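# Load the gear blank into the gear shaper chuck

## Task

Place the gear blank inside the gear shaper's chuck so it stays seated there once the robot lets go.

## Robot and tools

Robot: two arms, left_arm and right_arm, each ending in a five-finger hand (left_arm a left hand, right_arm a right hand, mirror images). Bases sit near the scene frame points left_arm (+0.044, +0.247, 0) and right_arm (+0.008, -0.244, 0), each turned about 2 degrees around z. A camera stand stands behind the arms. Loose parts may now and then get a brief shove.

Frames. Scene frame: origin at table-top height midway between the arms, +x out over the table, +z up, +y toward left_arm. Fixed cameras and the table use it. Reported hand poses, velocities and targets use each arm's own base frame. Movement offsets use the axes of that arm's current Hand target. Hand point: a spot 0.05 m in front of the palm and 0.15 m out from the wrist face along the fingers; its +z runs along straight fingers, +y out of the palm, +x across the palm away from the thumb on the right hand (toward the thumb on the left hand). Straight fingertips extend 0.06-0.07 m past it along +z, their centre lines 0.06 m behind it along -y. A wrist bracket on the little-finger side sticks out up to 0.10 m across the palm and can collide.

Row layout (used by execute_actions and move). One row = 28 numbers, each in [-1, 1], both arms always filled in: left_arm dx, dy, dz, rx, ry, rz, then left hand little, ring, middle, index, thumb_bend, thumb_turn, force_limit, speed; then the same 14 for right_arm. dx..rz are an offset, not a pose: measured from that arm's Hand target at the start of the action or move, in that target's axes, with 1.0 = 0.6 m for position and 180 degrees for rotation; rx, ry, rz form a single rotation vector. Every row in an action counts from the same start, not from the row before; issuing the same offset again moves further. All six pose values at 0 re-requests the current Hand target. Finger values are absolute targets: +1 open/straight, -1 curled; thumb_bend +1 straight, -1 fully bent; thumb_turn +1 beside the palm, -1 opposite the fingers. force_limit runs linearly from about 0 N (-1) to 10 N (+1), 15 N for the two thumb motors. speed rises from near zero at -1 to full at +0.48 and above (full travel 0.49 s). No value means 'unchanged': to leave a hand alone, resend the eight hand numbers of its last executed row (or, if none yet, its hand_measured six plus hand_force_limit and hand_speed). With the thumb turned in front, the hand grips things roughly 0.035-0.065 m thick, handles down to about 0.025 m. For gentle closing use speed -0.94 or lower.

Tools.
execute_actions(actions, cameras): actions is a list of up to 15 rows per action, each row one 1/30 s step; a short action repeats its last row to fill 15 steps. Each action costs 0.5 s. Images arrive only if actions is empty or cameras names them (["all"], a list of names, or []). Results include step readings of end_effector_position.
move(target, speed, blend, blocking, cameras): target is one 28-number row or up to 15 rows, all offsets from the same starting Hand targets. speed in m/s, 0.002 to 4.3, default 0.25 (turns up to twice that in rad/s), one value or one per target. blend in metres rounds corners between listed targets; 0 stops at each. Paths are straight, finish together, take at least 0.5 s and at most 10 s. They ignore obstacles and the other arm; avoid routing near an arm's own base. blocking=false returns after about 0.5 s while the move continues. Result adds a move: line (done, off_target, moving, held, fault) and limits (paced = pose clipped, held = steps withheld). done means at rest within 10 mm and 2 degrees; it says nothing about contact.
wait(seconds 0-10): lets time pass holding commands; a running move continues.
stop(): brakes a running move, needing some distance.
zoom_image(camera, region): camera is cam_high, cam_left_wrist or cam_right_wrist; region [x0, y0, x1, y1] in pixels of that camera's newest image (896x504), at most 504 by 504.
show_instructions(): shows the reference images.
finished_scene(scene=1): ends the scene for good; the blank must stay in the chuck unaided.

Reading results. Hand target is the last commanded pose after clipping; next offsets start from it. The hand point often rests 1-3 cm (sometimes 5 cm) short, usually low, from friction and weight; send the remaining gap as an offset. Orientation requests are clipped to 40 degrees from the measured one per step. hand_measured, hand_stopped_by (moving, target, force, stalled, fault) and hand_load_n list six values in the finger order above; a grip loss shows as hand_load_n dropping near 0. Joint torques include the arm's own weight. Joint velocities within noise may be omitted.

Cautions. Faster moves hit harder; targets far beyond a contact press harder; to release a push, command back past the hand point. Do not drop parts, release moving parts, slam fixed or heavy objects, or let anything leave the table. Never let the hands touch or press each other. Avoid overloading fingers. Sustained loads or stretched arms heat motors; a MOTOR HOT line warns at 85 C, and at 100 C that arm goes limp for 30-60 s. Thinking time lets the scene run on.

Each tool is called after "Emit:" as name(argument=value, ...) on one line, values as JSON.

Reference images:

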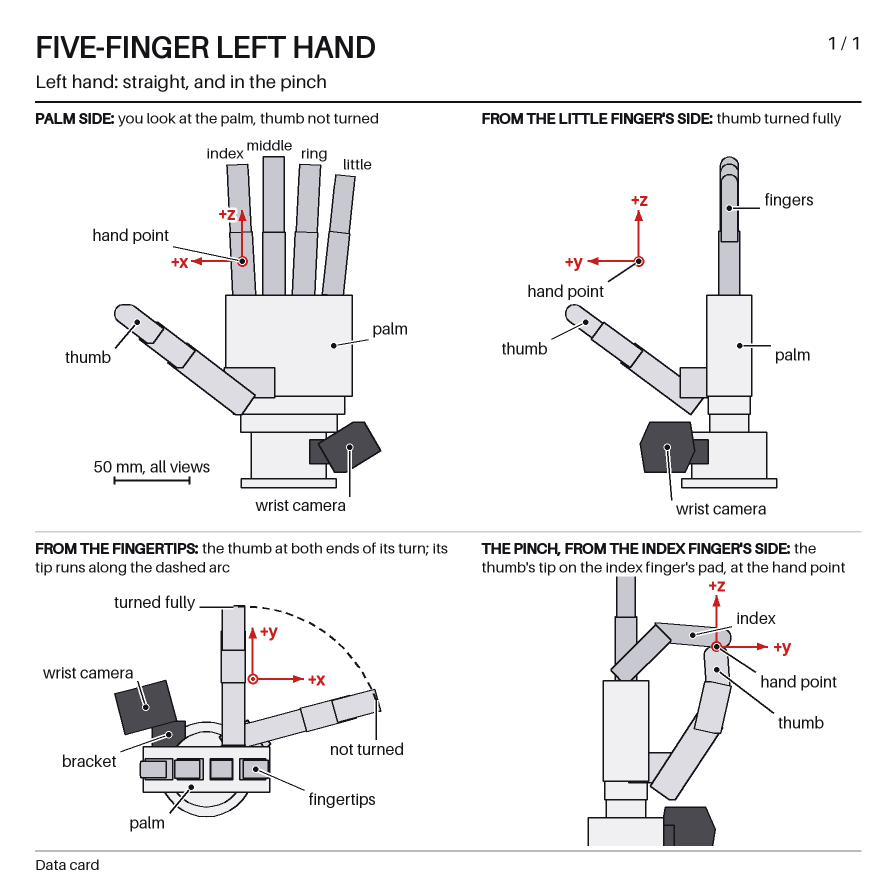

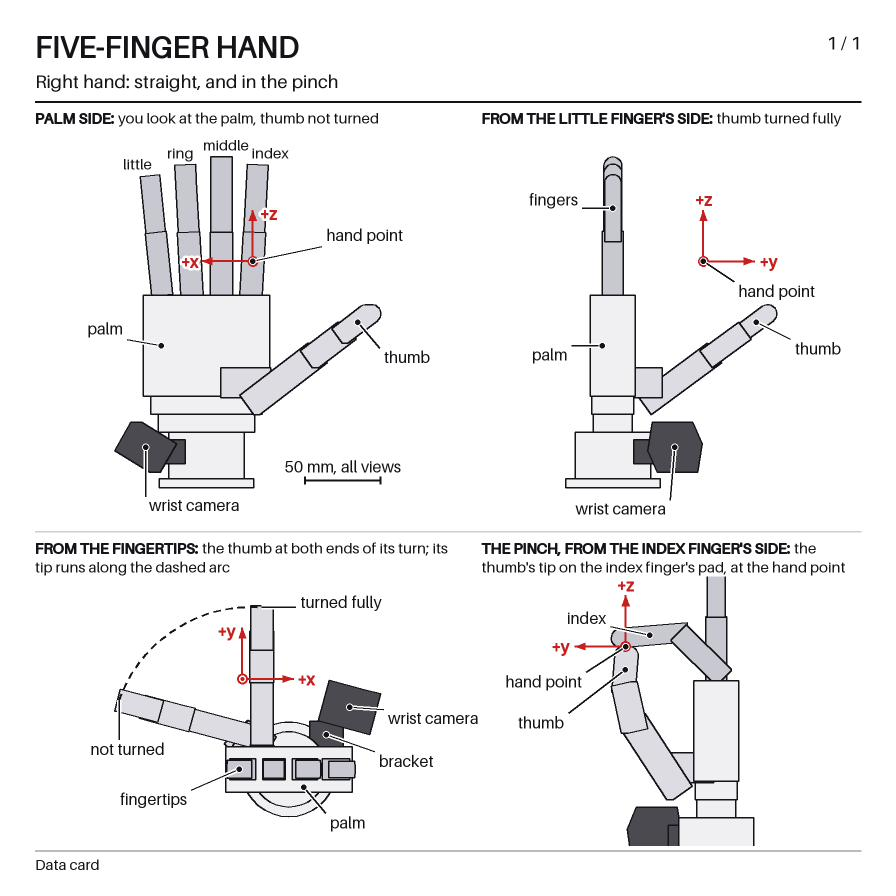

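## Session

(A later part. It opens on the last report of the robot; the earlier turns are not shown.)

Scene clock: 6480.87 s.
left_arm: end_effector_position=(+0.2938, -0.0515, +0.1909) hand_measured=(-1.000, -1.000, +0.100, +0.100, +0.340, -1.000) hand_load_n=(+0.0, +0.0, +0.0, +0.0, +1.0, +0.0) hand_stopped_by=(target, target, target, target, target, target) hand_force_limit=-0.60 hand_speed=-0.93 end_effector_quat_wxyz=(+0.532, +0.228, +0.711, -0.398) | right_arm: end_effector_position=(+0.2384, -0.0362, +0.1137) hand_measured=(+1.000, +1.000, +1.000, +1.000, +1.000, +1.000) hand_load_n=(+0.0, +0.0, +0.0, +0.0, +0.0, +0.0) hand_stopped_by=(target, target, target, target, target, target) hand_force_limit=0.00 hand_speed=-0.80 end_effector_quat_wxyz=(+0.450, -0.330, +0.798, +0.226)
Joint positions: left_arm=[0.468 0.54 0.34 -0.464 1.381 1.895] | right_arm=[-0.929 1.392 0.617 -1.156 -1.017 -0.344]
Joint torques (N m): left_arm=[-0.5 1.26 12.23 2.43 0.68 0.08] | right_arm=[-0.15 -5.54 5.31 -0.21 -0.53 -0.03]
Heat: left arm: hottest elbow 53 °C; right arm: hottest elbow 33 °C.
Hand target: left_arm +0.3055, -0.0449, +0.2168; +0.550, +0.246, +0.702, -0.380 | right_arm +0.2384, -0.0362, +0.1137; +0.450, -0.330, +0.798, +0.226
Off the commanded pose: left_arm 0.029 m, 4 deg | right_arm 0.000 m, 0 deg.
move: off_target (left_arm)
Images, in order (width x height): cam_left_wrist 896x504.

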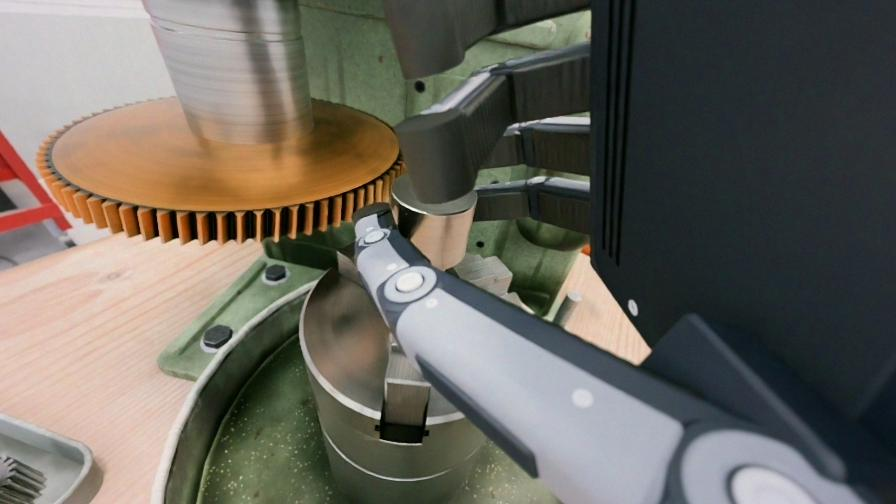

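Emit:
move(target=[0,0,0,0,0,0,-1,-1,0.1,0.1,0.27,-1,-0.4,-0.93,0,0,0,0,0,0,1,1,1,1,1,1,0,-0.8], speed=0.02, cameras=["cam_left_wrist"])

Emit:
zoom_image(camera="cam_left_wrist", region=[376, 165, 481, 275])

Scene clock: 6484.73 s.
left_arm: end_effector_position=(+0.2949, -0.0493, +0.1905) hand_measured=(-1.000, -1.000, +0.100, +0.100, +0.272, -1.000) hand_load_n=(+0.0, +0.0, +0.0, +0.0, +2.0, +0.0) hand_stopped_by=(target, target, target, target, target, target) hand_force_limit=-0.40 hand_speed=-0.93 end_effector_quat_wxyz=(+0.534, +0.227, +0.713, -0.394) | right_arm: end_effector_position=(+0.2384, -0.0362, +0.1137) hand_measured=(+1.000, +1.000, +1.000, +1.000, +1.000, +1.000) hand_load_n=(+0.0, +0.0, +0.0, +0.0, -0.5, +0.0) hand_stopped_by=(target, target, target, target, target, target) hand_force_limit=0.00 hand_speed=-0.80 end_effector_quat_wxyz=(+0.450, -0.330, +0.798, +0.226)
Joint positions: left_arm=[0.472 0.541 0.34 -0.461 1.375 1.896] | right_arm=[-0.929 1.392 0.617 -1.156 -1.017 -0.344]
Joint torques (N m): left_arm=[-0.5 1.79 12.29 2.33 0.9 0.06] | right_arm=[-0.09 -5.54 5.31 -0.21 -0.53 -0.02]
Heat: left arm: hottest elbow 53 °C; right arm: hottest elbow 33 °C.
Hand target: left_arm +0.3056, -0.0448, +0.2168; +0.550, +0.246, +0.702, -0.380 | right_arm +0.2384, -0.0362, +0.1137; +0.450, -0.330, +0.798, +0.226
Off the commanded pose: left_arm 0.029 m, 4 deg | right_arm 0.000 m, 0 deg.
move: off_target (left_arm)
Images, in order (width x height): cam_left_wrist 896x504.

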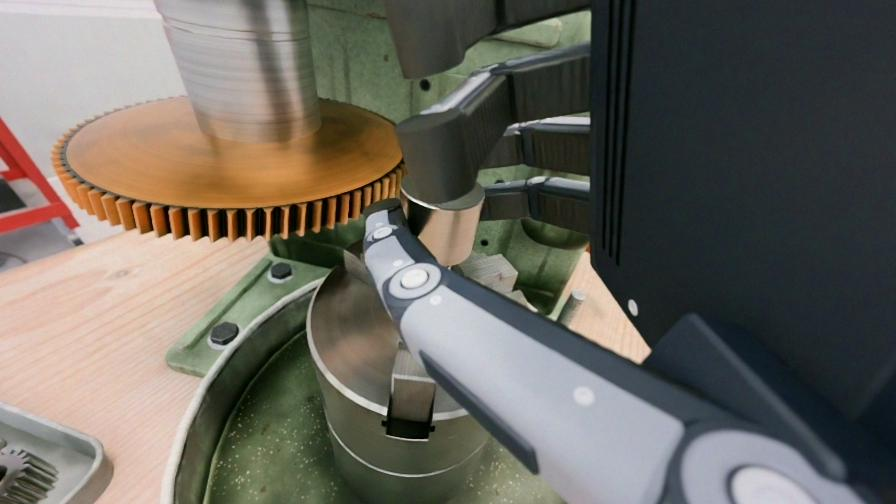

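Scaled by 4.582 from the camera's 896x504 image, which has a finer 1280x720 frame.

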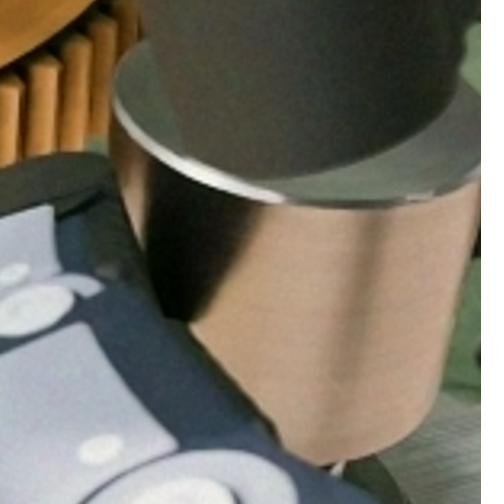

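Emit:
move(target=[0,0,0,0,0,0,-1,-1,0.1,0.1,0.6,-1,-0.4,-0.7,0,0,0,0,0,0,1,1,1,1,1,1,0,-0.8], speed=0.02, cameras=["cam_left_wrist"])

Emit:
zoom_image(camera="cam_left_wrist", region=[376, 165, 496, 285])

Emit:
zoom_image(camera="cam_left_wrist", region=[390, 235, 474, 305])

Scene clock: 6493.03 s.
left_arm: end_effector_position=(+0.2945, -0.0502, +0.1912) hand_measured=(-1.000, -1.000, +0.100, +0.100, +0.600, -1.000) hand_load_n=(+0.0, +0.0, +0.0, +0.0, +0.0, +0.0) hand_stopped_by=(target, target, target, target, target, target) hand_force_limit=-0.40 hand_speed=-0.70 end_effector_quat_wxyz=(+0.534, +0.228, +0.711, -0.396) | right_arm: end_effector_position=(+0.2384, -0.0362, +0.1137) hand_measured=(+1.000, +1.000, +1.000, +1.000, +1.000, +1.000) hand_load_n=(+0.0, +0.0, +0.0, +0.0, +0.0, -0.5) hand_stopped_by=(target, target, target, target, target, target) hand_force_limit=0.00 hand_speed=-0.80 end_effector_quat_wxyz=(+0.450, -0.330, +0.798, +0.226)
Joint positions: left_arm=[0.472 0.541 0.34 -0.461 1.381 1.896] | right_arm=[-0.929 1.392 0.617 -1.156 -1.017 -0.344]
Joint torques (N m): left_arm=[-0.32 1.44 12.52 2.43 0.68 0.08] | right_arm=[-0.09 -5.54 5.31 -0.21 -0.53 -0.02]
Heat: left arm: hottest elbow 54 °C; right arm: hottest elbow 33 °C.
Hand target: left_arm +0.3055, -0.0448, +0.2168; +0.550, +0.246, +0.702, -0.380 | right_arm +0.2384, -0.0362, +0.1137; +0.450, -0.330, +0.798, +0.226
Off the commanded pose: left_arm 0.028 m, 4 deg | right_arm 0.000 m, 0 deg.
move: off_target (left_arm)
Images, in order (width x height): cam_left_wrist 896x504.

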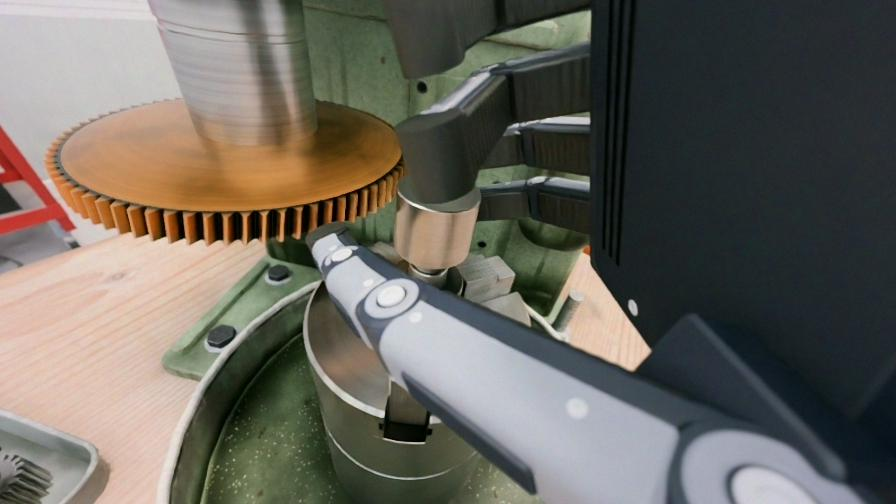

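Scaled by 4.200 from the camera's 896x504 image, which has a finer 1280x720 frame.

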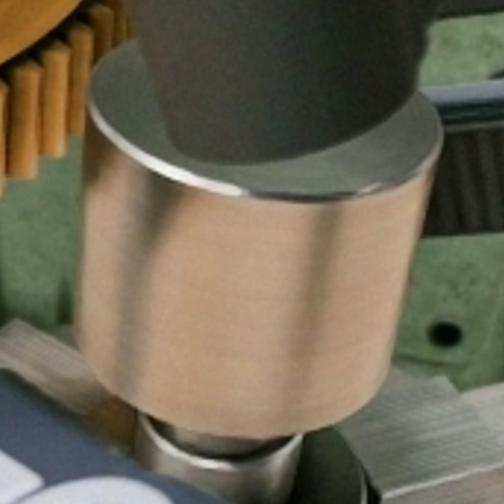

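Scaled by 6.000 from the camera's 896x504 image, which has a finer 1280x720 frame.

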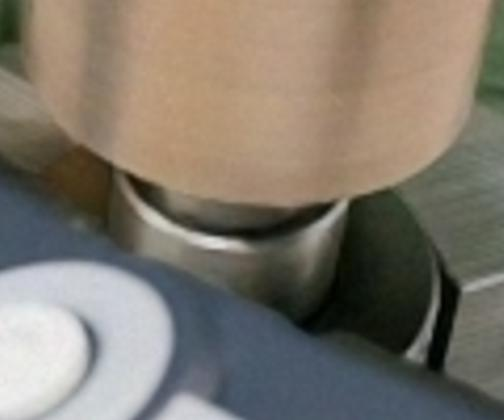

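Emit:
execute_actions(actions=[], cameras=["cam_left_wrist"])

Scene clock: 6514.93 s.
left_arm: end_effector_position=(+0.2945, -0.0502, +0.1912) hand_measured=(-1.000, -1.000, +0.100, +0.100, +0.600, -1.000) hand_load_n=(+0.0, +0.0, +0.0, +0.0, +0.0, +0.5) hand_stopped_by=(target, target, target, target, target, target) hand_force_limit=-0.40 hand_speed=-0.70 end_effector_quat_wxyz=(+0.534, +0.228, +0.711, -0.396) | right_arm: end_effector_position=(+0.2384, -0.0362, +0.1137) hand_measured=(+1.000, +1.000, +1.000, +1.000, +1.000, +1.000) hand_load_n=(+0.0, +0.0, +0.0, +0.0, -0.5, +0.0) hand_stopped_by=(target, target, target, target, target, target) hand_force_limit=0.00 hand_speed=-0.80 end_effector_quat_wxyz=(+0.450, -0.330, +0.798, +0.226)
Joint positions: left_arm=[0.472 0.541 0.34 -0.461 1.381 1.896] | right_arm=[-0.929 1.392 0.617 -1.156 -1.017 -0.344]
Joint velocities: within noise
Joint torques (N m): left_arm=[-1.03 1.85 12.53 2.35 0.68 0.02] | right_arm=[-0.09 -5.48 5.33 -0.21 -0.53 -0.02]
Motor temperatures (°C): left_arm=[26 25 54 25 28 26] | right_arm=[25 26 33 24 27 24]
Heat: left arm: hottest elbow 54 °C; right arm: hottest elbow 33 °C.
Hand target: left_arm +0.3055, -0.0448, +0.2168; +0.550, +0.246, +0.702, -0.380 | right_arm +0.2384, -0.0362, +0.1137; +0.450, -0.330, +0.798, +0.226
Off the commanded pose: left_arm 0.028 m, 4 deg | right_arm 0.000 m, 0 deg.
Images, in order (width x height): cam_left_wrist 896x504.

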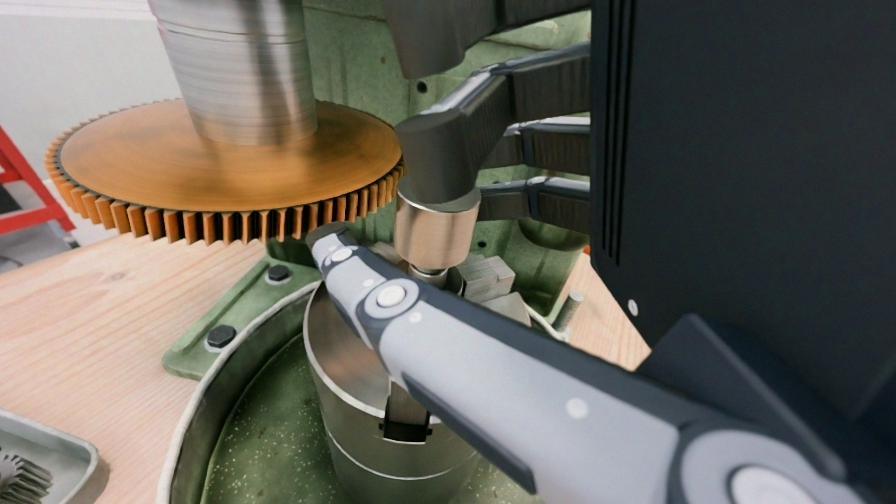

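Emit:
zoom_image(camera="cam_left_wrist", region=[376, 165, 496, 285])

Emit:
zoom_image(camera="cam_left_wrist", region=[380, 100, 520, 240])

Scaled by 4.200 from the camera's 896x504 image, which has a finer 1280x720 frame.

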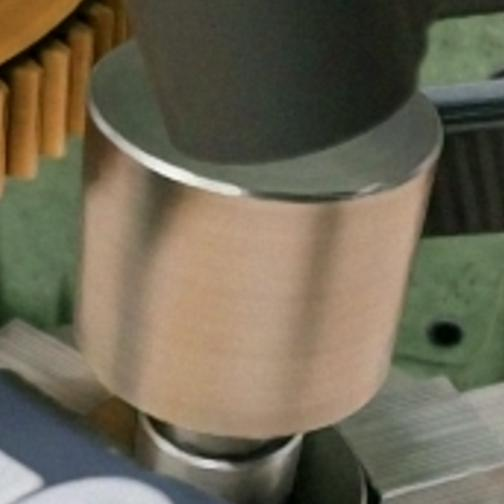

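Scaled by 3.600 from the camera's 896x504 image, which has a finer 1280x720 frame.

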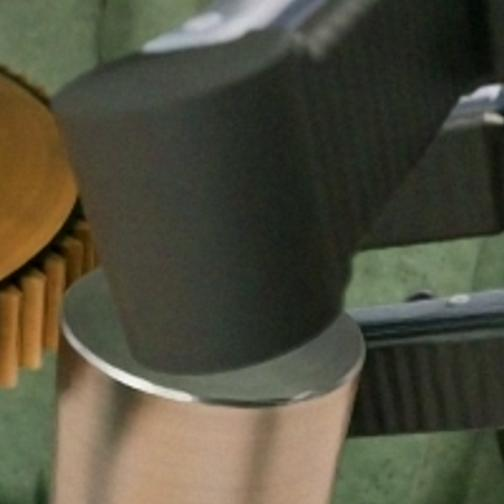

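Emit:
zoom_image(camera="cam_left_wrist", region=[390, 170, 490, 270])

Emit:
zoom_image(camera="cam_left_wrist", region=[390, 235, 474, 305])

Scaled by 5.040 from the camera's 896x504 image, which has a finer 1280x720 frame.

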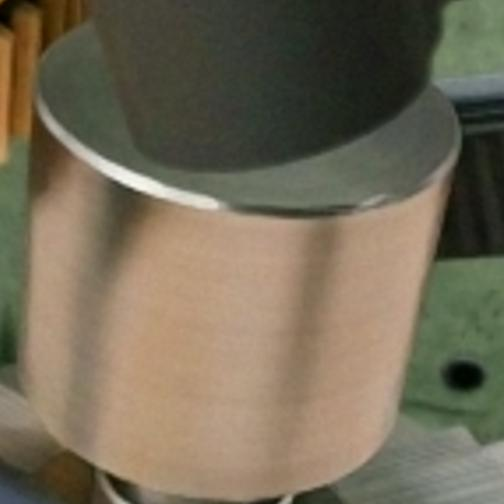

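Scaled by 6.000 from the camera's 896x504 image, which has a finer 1280x720 frame.

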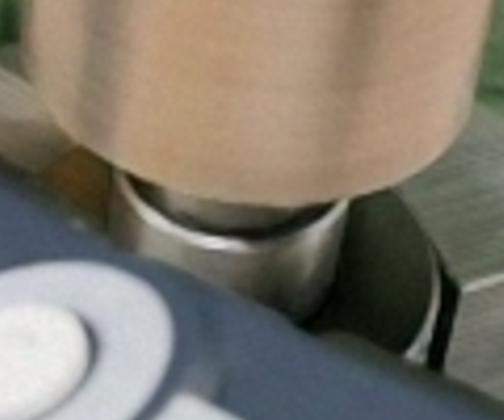

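Emit:
move(target=[0,0,0,0,0,0,-1,-1,0.3,0.3,0.62,-1,-0.4,-0.7,0,0,0,0,0,0,1,1,1,1,1,1,0,-0.8], speed=0.03)

Emit:
move(target=[-0.03197,-0.00876,-0.00356,0,0,0,-1,-1,0.3,0.3,0.62,-1,-0.4,-0.7,0,0,0,0,0,0,1,1,1,1,1,1,0,-0.8], speed=0.03, cameras=["cam_left_wrist"])

Scene clock: 6615.37 s.
left_arm: end_effector_position=(+0.2945, -0.0502, +0.1912) hand_measured=(-1.000, -1.000, +0.300, +0.300, +0.620, -1.000) hand_load_n=(+0.0, +0.0, +0.0, +0.0, +0.0, +0.5) hand_stopped_by=(target, target, target, target, target, target) hand_force_limit=-0.40 hand_speed=-0.70 end_effector_quat_wxyz=(+0.534, +0.228, +0.711, -0.396) | right_arm: end_effector_position=(+0.2384, -0.0362, +0.1137) hand_measured=(+1.000, +1.000, +1.000, +1.000, +1.000, +1.000) hand_load_n=(+0.0, +0.0, +0.0, +0.0, +0.0, +0.0) hand_stopped_by=(target, target, target, target, target, target) hand_force_limit=0.00 hand_speed=-0.80 end_effector_quat_wxyz=(+0.450, -0.330, +0.798, +0.226)
Joint positions: left_arm=[0.472 0.541 0.34 -0.461 1.381 1.896] | right_arm=[-0.929 1.392 0.617 -1.156 -1.017 -0.344]
Joint torques (N m): left_arm=[-0.38 1.26 12.49 2.39 0.64 0.05] | right_arm=[-0.09 -5.48 5.31 -0.21 -0.53 -0.02]
Motor temperatures (°C): left_arm=[26 25 55 25 28 26] | right_arm=[25 26 33 24 27 24]
Heat: left arm: hottest elbow 55 °C; right arm: hottest elbow 33 °C.
Hand target: left_arm +0.3056, -0.0448, +0.2168; +0.550, +0.246, +0.702, -0.380 | right_arm +0.2384, -0.0362, +0.1137; +0.450, -0.330, +0.798, +0.226
Off the commanded pose: left_arm 0.028 m, 4 deg | right_arm 0.000 m, 0 deg.
move: off_target (left_arm)

Scene clock: 6616.63 s.
left_arm: end_effector_position=(+0.2998, -0.0475, +0.2120) hand_measured=(-1.000, -1.000, +0.300, +0.300, +0.620, -1.000) hand_load_n=(+0.0, +0.0, +0.0, +0.0, +0.0, +0.0) hand_stopped_by=(target, target, target, target, target, target) hand_force_limit=-0.40 hand_speed=-0.70 end_effector_quat_wxyz=(+0.541, +0.236, +0.707, -0.390) | right_arm: end_effector_position=(+0.2384, -0.0362, +0.1137) hand_measured=(+1.000, +1.000, +1.000, +1.000, +1.000, +1.000) hand_load_n=(+0.0, +0.0, +0.0, +0.0, +0.0, +0.0) hand_stopped_by=(target, target, target, target, target, target) hand_force_limit=0.00 hand_speed=-0.80 end_effector_quat_wxyz=(+0.450, -0.330, +0.798, +0.226)
Joint positions: left_arm=[0.472 0.541 0.386 -0.481 1.382 1.895] | right_arm=[-0.929 1.392 0.617 -1.156 -1.017 -0.344]
Joint torques (N m): left_arm=[-0.79 0.21 12.27 1.36 0.57 -0.09] | right_arm=[-0.15 -5.48 5.31 -0.2 -0.53 -0.02]
Motor temperatures (°C): left_arm=[26 25 55 25 28 26] | right_arm=[25 26 33 24 27 24]
Heat: left arm: hottest elbow 55 °C; right arm: hottest elbow 33 °C.
Hand target: left_arm +0.3055, -0.0448, +0.2368; +0.550, +0.246, +0.702, -0.380 | right_arm +0.2384, -0.0362, +0.1137; +0.450, -0.330, +0.798, +0.226
Off the commanded pose: left_arm 0.026 m, 2 deg | right_arm 0.000 m, 0 deg.
move: off_target (left_arm)
Images, in order (width x height): cam_left_wrist 896x504.

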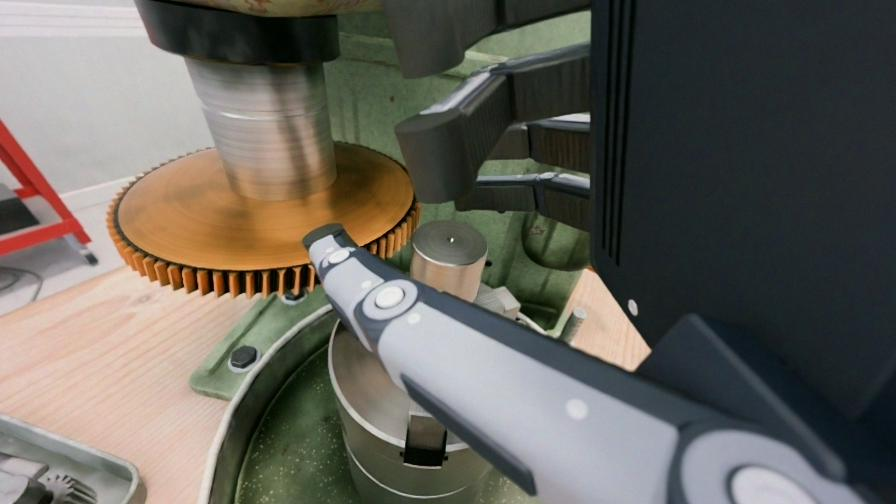

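Emit:
zoom_image(camera="cam_left_wrist", region=[400, 210, 500, 310])

Scaled by 5.040 from the camera's 896x504 image, which has a finer 1280x720 frame.

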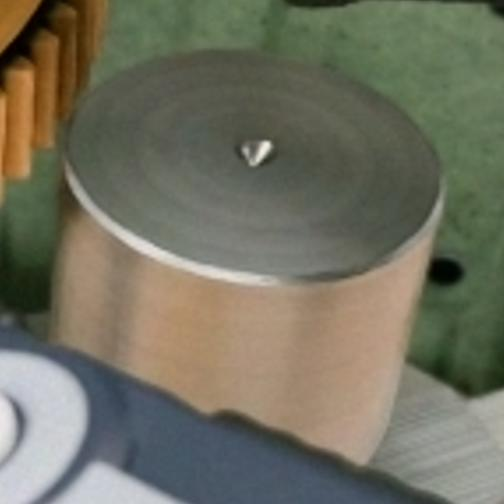

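Emit:
move(target=[-0.01773,0.00205,-0.00188,0,0,0,-1,-1,0.3,0.3,0.62,-1,-0.4,-0.7,0,0,0,0,0,0,1,1,1,1,1,1,0,-0.8], speed=0.03, cameras=["cam_left_wrist"])

Scene clock: 6657.23 s.
left_arm: end_effector_position=(+0.3017, -0.0466, +0.2241) hand_measured=(-1.000, -1.000, +0.300, +0.300, +0.620, -1.000) hand_load_n=(+0.0, +0.0, +0.0, +0.0, +0.0, +0.5) hand_stopped_by=(target, target, target, target, target, target) hand_force_limit=-0.40 hand_speed=-0.70 end_effector_quat_wxyz=(+0.542, +0.237, +0.707, -0.389) | right_arm: end_effector_position=(+0.2384, -0.0362, +0.1137) hand_measured=(+1.000, +1.000, +1.000, +1.000, +1.000, +1.000) hand_load_n=(+0.0, +0.0, +0.0, +0.0, +0.0, +0.0) hand_stopped_by=(target, target, target, target, target, target) hand_force_limit=0.00 hand_speed=-0.80 end_effector_quat_wxyz=(+0.450, -0.330, +0.798, +0.226)
Joint positions: left_arm=[0.472 0.541 0.417 -0.508 1.382 1.895] | right_arm=[-0.929 1.392 0.617 -1.156 -1.017 -0.344]
Joint torques (N m): left_arm=[0.03 1.9 12.49 1.4 0.65 -0.02] | right_arm=[-0.15 -5.54 5.31 -0.2 -0.53 -0.02]
Motor temperatures (°C): left_arm=[26 25 58 25 28 26] | right_arm=[25 26 33 24 27 24]
Heat: left arm: hottest elbow 58 °C; right arm: hottest elbow 33 °C.
Hand target: left_arm +0.3087, -0.0424, +0.2468; +0.550, +0.246, +0.702, -0.380 | right_arm +0.2384, -0.0362, +0.1137; +0.450, -0.330, +0.798, +0.226
Off the commanded pose: left_arm 0.024 m, 2 deg | right_arm 0.000 m, 0 deg.
move: off_target (left_arm)
Images, in order (width x height): cam_left_wrist 896x504.

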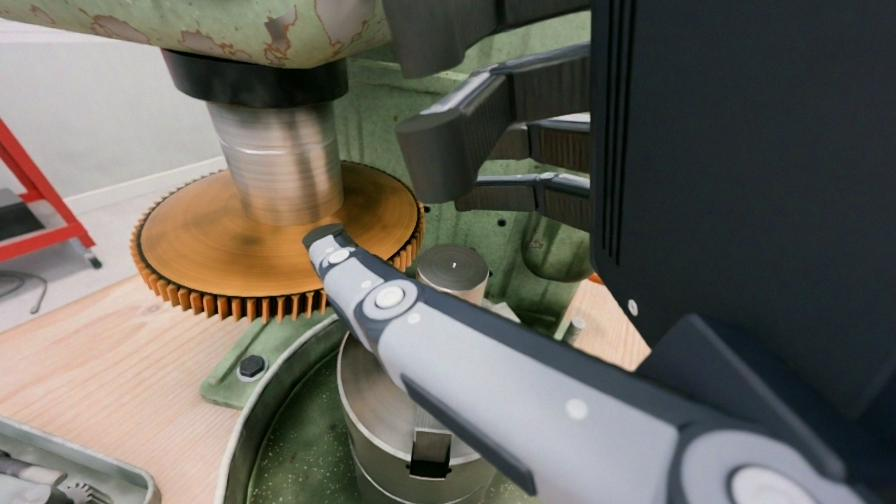

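Emit:
move(target=[0,0,0,0,0,0,-1,-1,0.3,-0.15,0.62,-1,-0.8,-0.7,0,0,0,0,0,0,1,1,1,1,1,1,0,-0.8], speed=0.03, cameras=["cam_left_wrist"])

Scene clock: 6660.03 s.
left_arm: end_effector_position=(+0.3016, -0.0467, +0.2241) hand_measured=(-1.000, -1.000, +0.300, -0.150, +0.620, -1.000) hand_load_n=(+0.0, +0.0, +0.0, +0.0, +0.0, +0.5) hand_stopped_by=(target, target, target, target, target, target) hand_force_limit=-0.80 hand_speed=-0.70 end_effector_quat_wxyz=(+0.542, +0.237, +0.707, -0.389) | right_arm: end_effector_position=(+0.2384, -0.0362, +0.1137) hand_measured=(+1.000, +1.000, +1.000, +1.000, +1.000, +1.000) hand_load_n=(+0.0, +0.0, +0.0, +0.0, +0.0, +0.0) hand_stopped_by=(target, target, target, target, target, target) hand_force_limit=0.00 hand_speed=-0.80 end_effector_quat_wxyz=(+0.450, -0.330, +0.798, +0.226)
Joint positions: left_arm=[0.472 0.541 0.417 -0.508 1.382 1.895] | right_arm=[-0.929 1.392 0.617 -1.156 -1.017 -0.344]
Joint torques (N m): left_arm=[-1.03 1.79 12.64 1.29 0.62 0.03] | right_arm=[-0.15 -5.48 5.31 -0.2 -0.53 -0.02]
Motor temperatures (°C): left_arm=[26 25 57 25 28 26] | right_arm=[25 26 33 24 27 24]
Heat: left arm: hottest elbow 57 °C; right arm: hottest elbow 33 °C.
Hand target: left_arm +0.3087, -0.0424, +0.2468; +0.550, +0.246, +0.702, -0.380 | right_arm +0.2384, -0.0362, +0.1137; +0.450, -0.330, +0.798, +0.226
Off the commanded pose: left_arm 0.024 m, 2 deg | right_arm 0.000 m, 0 deg.
move: off_target (left_arm)
Images, in order (width x height): cam_left_wrist 896x504.

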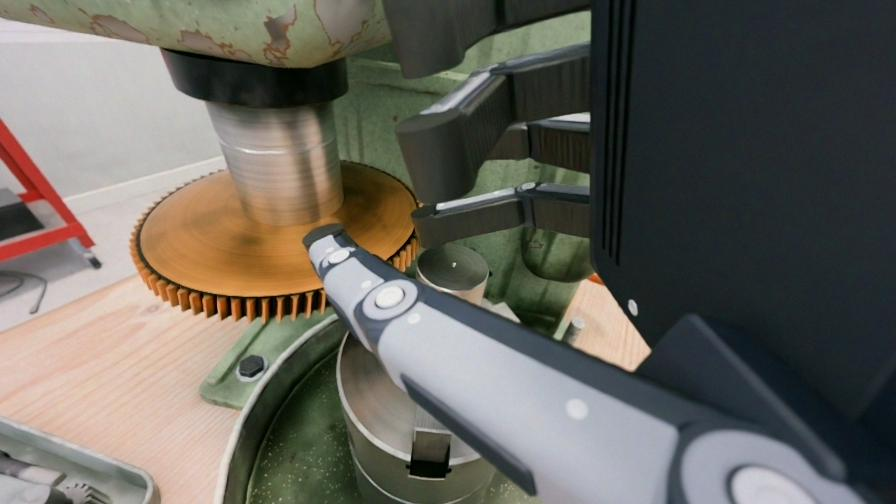

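Emit:
zoom_image(camera="cam_left_wrist", region=[400, 180, 540, 320])

Scaled by 3.600 from the camera's 896x504 image, which has a finer 1280x720 frame.

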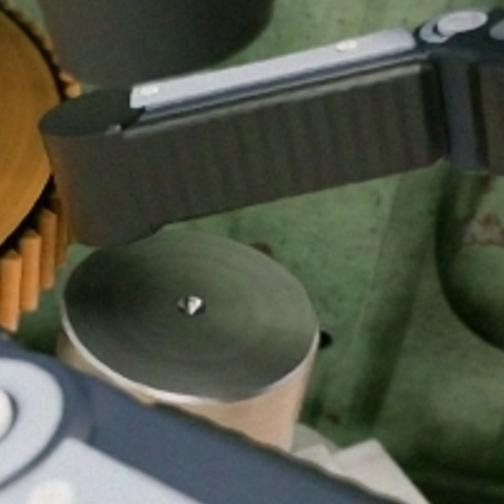

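Emit:
zoom_image(camera="cam_left_wrist", region=[410, 235, 500, 325])

Scaled by 5.600 from the camera's 896x504 image, which has a finer 1280x720 frame.

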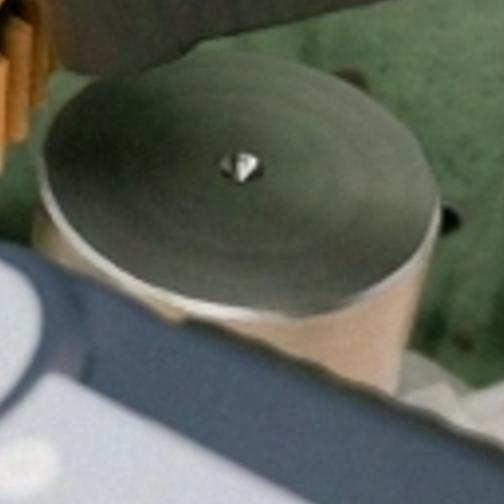

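Emit:
move(target=[0.00393,-0.01438,0.0001,0,0,0,-1,-1,0.3,-0.25,0.62,-1,-0.8,-0.7,0,0,0,0,0,0,1,1,1,1,1,1,0,-0.8], speed=0.03, cameras=["cam_left_wrist"])

Emit:
zoom_image(camera="cam_left_wrist", region=[400, 190, 520, 310])

Scene clock: 6701.93 s.
left_arm: end_effector_position=(+0.2989, -0.0477, +0.2275) hand_measured=(-1.000, -1.000, +0.300, -0.250, +0.620, -1.000) hand_load_n=(+0.0, +0.0, +0.0, +0.0, +0.0, +0.5) hand_stopped_by=(target, target, target, target, target, target) hand_force_limit=-0.80 hand_speed=-0.70 end_effector_quat_wxyz=(+0.544, +0.238, +0.706, -0.385) | right_arm: end_effector_position=(+0.2384, -0.0362, +0.1137) hand_measured=(+1.000, +1.000, +1.000, +1.000, +1.000, +1.000) hand_load_n=(+0.0, +0.5, +0.0, +0.0, +0.0, +0.0) hand_stopped_by=(target, target, target, target, target, target) hand_force_limit=0.00 hand_speed=-0.80 end_effector_quat_wxyz=(+0.450, -0.330, +0.798, +0.226)
Joint positions: left_arm=[0.472 0.518 0.417 -0.516 1.379 1.889] | right_arm=[-0.929 1.392 0.617 -1.156 -1.017 -0.344]
Joint torques (N m): left_arm=[-1.14 0.32 11.7 1.36 0.51 -0.11] | right_arm=[-0.09 -5.54 5.31 -0.2 -0.53 -0.02]
Heat: left arm: hottest elbow 54 °C; right arm: hottest elbow 33 °C.
Hand target: left_arm +0.3016, -0.0477, +0.2467; +0.550, +0.246, +0.702, -0.380 | right_arm +0.2384, -0.0362, +0.1137; +0.450, -0.330, +0.798, +0.226
Off the commanded pose: left_arm 0.020 m, 1 deg | right_arm 0.000 m, 0 deg.
move: off_target (left_arm)
Images, in order (width x height): cam_left_wrist 896x504.

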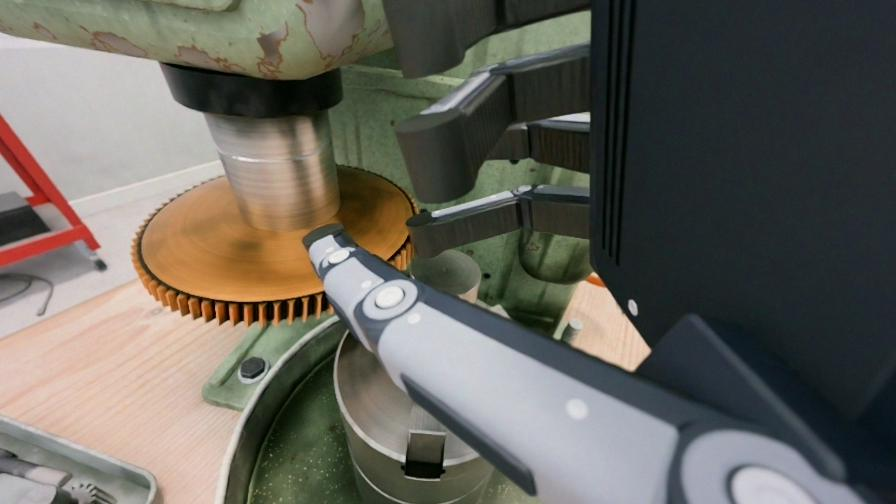

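Scaled by 4.200 from the camera's 896x504 image, which has a finer 1280x720 frame.

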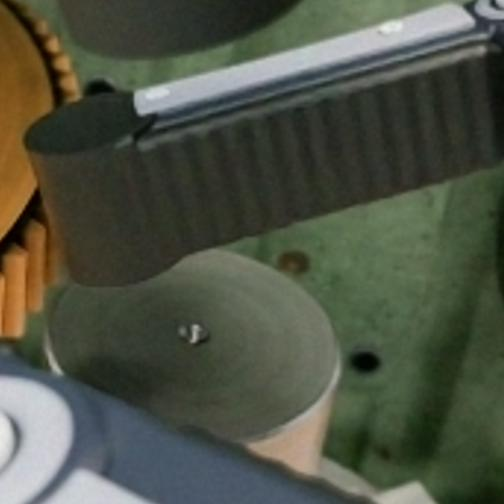

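Emit:
move(target=[0.02735,-0.00864,0.00985,0,0,0,-1,-1,0.3,-0.2,0.62,-1,-0.8,-0.7,0,0,0,0,0,0,1,1,1,1,1,1,0,-0.8], speed=0.03, cameras=["cam_left_wrist"])

Emit:
zoom_image(camera="cam_left_wrist", region=[400, 190, 520, 310])

Scene clock: 6710.90 s.
left_arm: end_effector_position=(+0.2976, -0.0540, +0.2321) hand_measured=(-1.000, -1.000, +0.300, -0.200, +0.620, -1.000) hand_load_n=(+0.0, +0.0, +0.0, +0.0, +0.0, +0.0) hand_stopped_by=(target, target, target, target, target, target) hand_force_limit=-0.80 hand_speed=-0.70 end_effector_quat_wxyz=(+0.549, +0.244, +0.704, -0.379) | right_arm: end_effector_position=(+0.2384, -0.0362, +0.1137) hand_measured=(+1.000, +1.000, +1.000, +1.000, +1.000, +1.000) hand_load_n=(+0.0, +0.0, +0.0, +0.0, +0.0, +0.0) hand_stopped_by=(target, target, target, target, target, target) hand_force_limit=0.00 hand_speed=-0.80 end_effector_quat_wxyz=(+0.450, -0.330, +0.798, +0.226)
Joint positions: left_arm=[0.439 0.475 0.401 -0.445 1.349 1.809] | right_arm=[-0.929 1.392 0.617 -1.156 -1.017 -0.344]
Joint torques (N m): left_arm=[-1.79 0.73 8.53 2.43 0.41 -0.18] | right_arm=[-0.09 -5.48 5.33 -0.2 -0.53 -0.02]
Heat: left arm: hottest elbow 53 °C; right arm: hottest elbow 33 °C.
Hand target: left_arm +0.2965, -0.0567, +0.2318; +0.550, +0.246, +0.702, -0.380 | right_arm +0.2384, -0.0362, +0.1137; +0.450, -0.330, +0.798, +0.226
Off the commanded pose: left_arm 0.003 m, 0 deg | right_arm 0.000 m, 0 deg.
move: done
Images, in order (width x height): cam_left_wrist 896x504.

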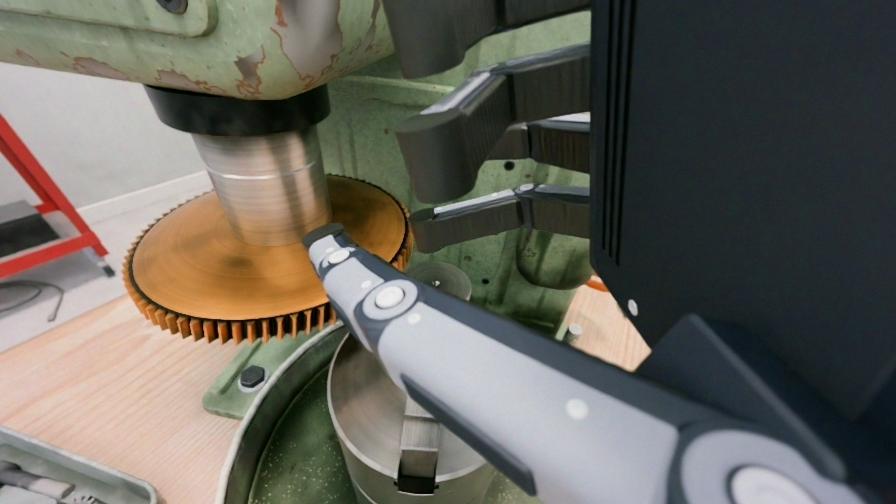

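Scaled by 4.200 from the camera's 896x504 image, which has a finer 1280x720 frame.

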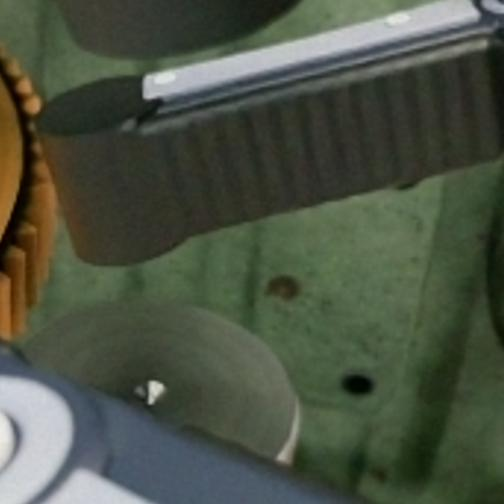

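Emit:
move(target=[0.016,0.00438,0.00178,0,0,0,-1,-1,0.3,-0.25,0.62,-1,-0.8,-0.7,0,0,0,0,0,0,1,1,1,1,1,1,0,-0.8], speed=0.03, cameras=["cam_left_wrist"])

Emit:
zoom_image(camera="cam_left_wrist", region=[400, 190, 520, 310])

Scene clock: 6728.33 s.
left_arm: end_effector_position=(+0.2972, -0.0543, +0.2230) hand_measured=(-1.000, -1.000, +0.300, -0.250, +0.620, -1.000) hand_load_n=(+0.0, +0.0, +0.0, +0.0, +0.0, +0.0) hand_stopped_by=(target, target, target, target, target, target) hand_force_limit=-0.80 hand_speed=-0.70 end_effector_quat_wxyz=(+0.550, +0.245, +0.703, -0.378) | right_arm: end_effector_position=(+0.2384, -0.0362, +0.1137) hand_measured=(+1.000, +1.000, +1.000, +1.000, +1.000, +1.000) hand_load_n=(+0.0, +0.0, +0.5, +0.0, +0.0, +0.0) hand_stopped_by=(target, target, target, target, target, target) hand_force_limit=0.00 hand_speed=-0.80 end_effector_quat_wxyz=(+0.450, -0.330, +0.798, +0.226)
Joint positions: left_arm=[0.439 0.475 0.375 -0.415 1.348 1.808] | right_arm=[-0.929 1.392 0.617 -1.156 -1.017 -0.344]
Joint torques (N m): left_arm=[-1.55 1.03 8.54 2.56 0.39 -0.14] | right_arm=[-0.09 -5.48 5.31 -0.2 -0.53 -0.02]
Motor temperatures (°C): left_arm=[26 25 52 25 28 26] | right_arm=[25 26 33 24 27 24]
Heat: left arm: hottest elbow 52 °C; right arm: hottest elbow 33 °C.
Hand target: left_arm +0.2966, -0.0567, +0.2219; +0.550, +0.246, +0.702, -0.380 | right_arm +0.2384, -0.0362, +0.1137; +0.450, -0.330, +0.798, +0.226
Off the commanded pose: left_arm 0.003 m, 0 deg | right_arm 0.000 m, 0 deg.
move: done
Images, in order (width x height): cam_left_wrist 896x504.

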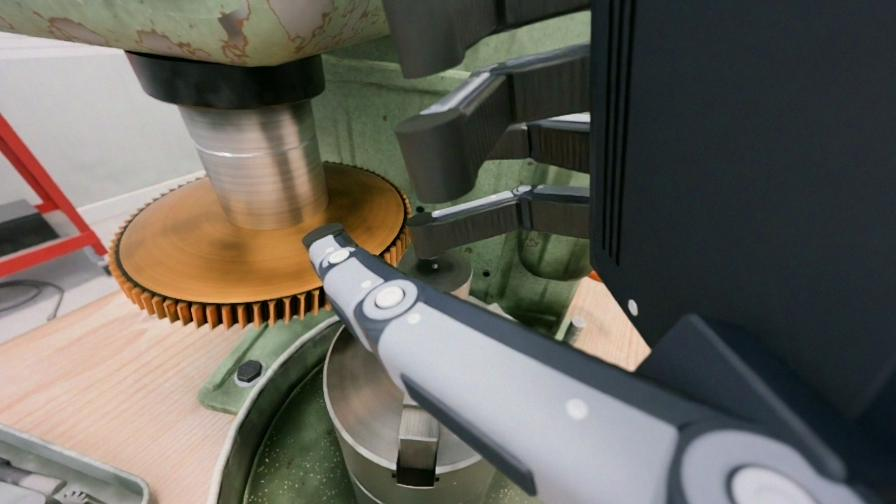

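Scaled by 4.200 from the camera's 896x504 image, which has a finer 1280x720 frame.

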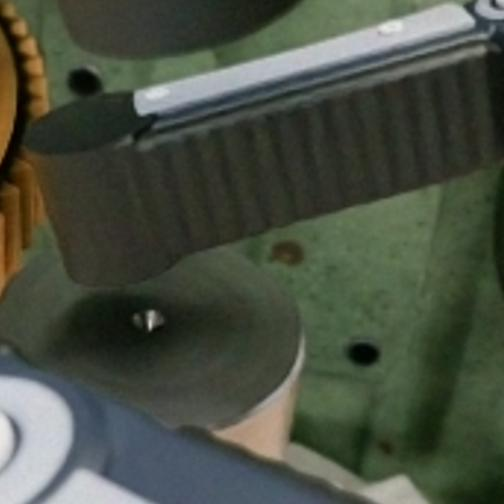

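Emit:
move(target=[0.00621,-0.01139,0.00352,0,0,0,-1,-1,0.3,-0.25,0.62,-1,-0.8,-0.7,0,0,0,0,0,0,1,1,1,1,1,1,0,-0.8], speed=0.03, cameras=["cam_left_wrist"])

Emit:
zoom_image(camera="cam_left_wrist", region=[400, 190, 520, 310])

Scene clock: 6737.10 s.
left_arm: end_effector_position=(+0.2925, -0.0601, +0.2198) hand_measured=(-1.000, -1.000, +0.300, -0.250, +0.620, -1.000) hand_load_n=(+0.0, +0.0, +0.0, +0.0, +0.0, +0.0) hand_stopped_by=(target, target, target, target, target, target) hand_force_limit=-0.80 hand_speed=-0.70 end_effector_quat_wxyz=(+0.549, +0.244, +0.704, -0.379) | right_arm: end_effector_position=(+0.2384, -0.0362, +0.1137) hand_measured=(+1.000, +1.000, +1.000, +1.000, +1.000, +1.000) hand_load_n=(+0.0, +0.0, +0.0, +0.0, -0.5, +0.0) hand_stopped_by=(target, target, target, target, target, target) hand_force_limit=0.00 hand_speed=-0.80 end_effector_quat_wxyz=(+0.450, -0.330, +0.798, +0.226)
Joint positions: left_arm=[0.417 0.439 0.355 -0.393 1.329 1.765] | right_arm=[-0.929 1.392 0.617 -1.156 -1.017 -0.344]
Joint torques (N m): left_arm=[-2.08 0.85 8.38 2.62 0.35 -0.13] | right_arm=[-0.09 -5.54 5.33 -0.21 -0.53 -0.02]
Heat: left arm: hottest elbow 52 °C; right arm: hottest elbow 33 °C.
Hand target: left_arm +0.2915, -0.0627, +0.2197; +0.550, +0.246, +0.702, -0.380 | right_arm +0.2384, -0.0362, +0.1137; +0.450, -0.330, +0.798, +0.226
Off the commanded pose: left_arm 0.003 m, 0 deg | right_arm 0.000 m, 0 deg.
move: done
Images, in order (width x height): cam_left_wrist 896x504.

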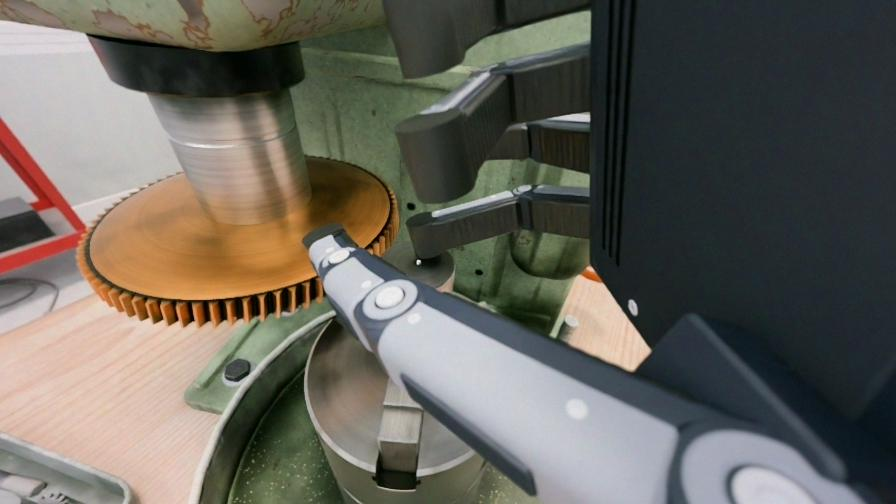

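Scaled by 4.200 from the camera's 896x504 image, which has a finer 1280x720 frame.

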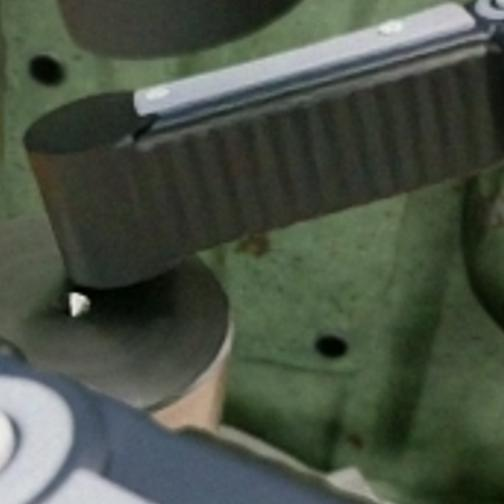

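Emit:
move(target=[0.0064,0.00175,0.0007,0,0,0,-1,-1,0.3,-0.25,0.72,-1,-0.8,-0.7,0,0,0,0,0,0,1,1,1,1,1,1,0,-0.8], speed=0.02, cameras=["cam_left_wrist"])

Emit:
zoom_image(camera="cam_left_wrist", region=[380, 200, 500, 320])

Scene clock: 6744.40 s.
left_arm: end_effector_position=(+0.2923, -0.0603, +0.2160) hand_measured=(-1.000, -1.000, +0.300, -0.250, +0.720, -1.000) hand_load_n=(+0.0, +0.0, +0.0, +0.0, +0.0, +0.5) hand_stopped_by=(target, target, target, target, target, target) hand_force_limit=-0.80 hand_speed=-0.70 end_effector_quat_wxyz=(+0.549, +0.244, +0.704, -0.379) | right_arm: end_effector_position=(+0.2384, -0.0362, +0.1137) hand_measured=(+1.000, +1.000, +1.000, +1.000, +1.000, +1.000) hand_load_n=(+0.0, +0.0, +0.0, +0.0, +0.0, +0.0) hand_stopped_by=(target, target, target, target, target, target) hand_force_limit=0.00 hand_speed=-0.80 end_effector_quat_wxyz=(+0.450, -0.330, +0.798, +0.226)
Joint positions: left_arm=[0.417 0.439 0.344 -0.381 1.329 1.763] | right_arm=[-0.929 1.392 0.617 -1.156 -1.017 -0.344]
Joint torques (N m): left_arm=[-1.67 1.67 8.32 2.61 0.39 -0.16] | right_arm=[-0.09 -5.54 5.31 -0.21 -0.53 -0.02]
Heat: left arm: hottest elbow 51 °C; right arm: hottest elbow 33 °C.
Hand target: left_arm +0.2915, -0.0628, +0.2158; +0.550, +0.246, +0.702, -0.380 | right_arm +0.2384, -0.0362, +0.1137; +0.450, -0.330, +0.798, +0.226
Off the commanded pose: left_arm 0.003 m, 0 deg | right_arm 0.000 m, 0 deg.
move: done
Images, in order (width x height): cam_left_wrist 896x504.

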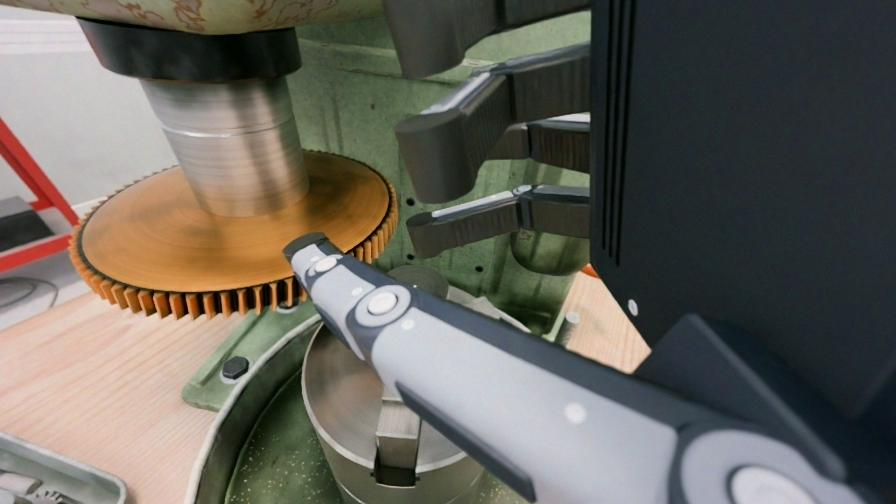

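Scaled by 4.200 from the camera's 896x504 image, which has a finer 1280x720 frame.

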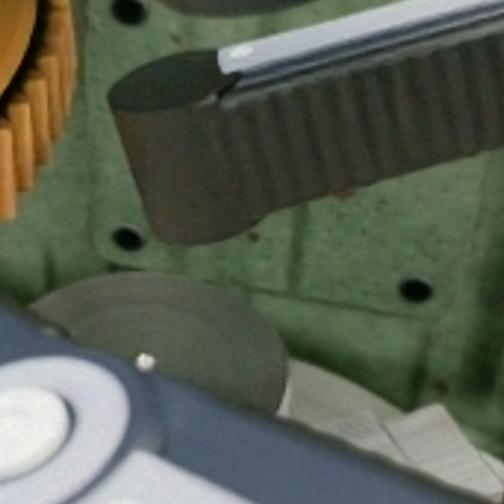

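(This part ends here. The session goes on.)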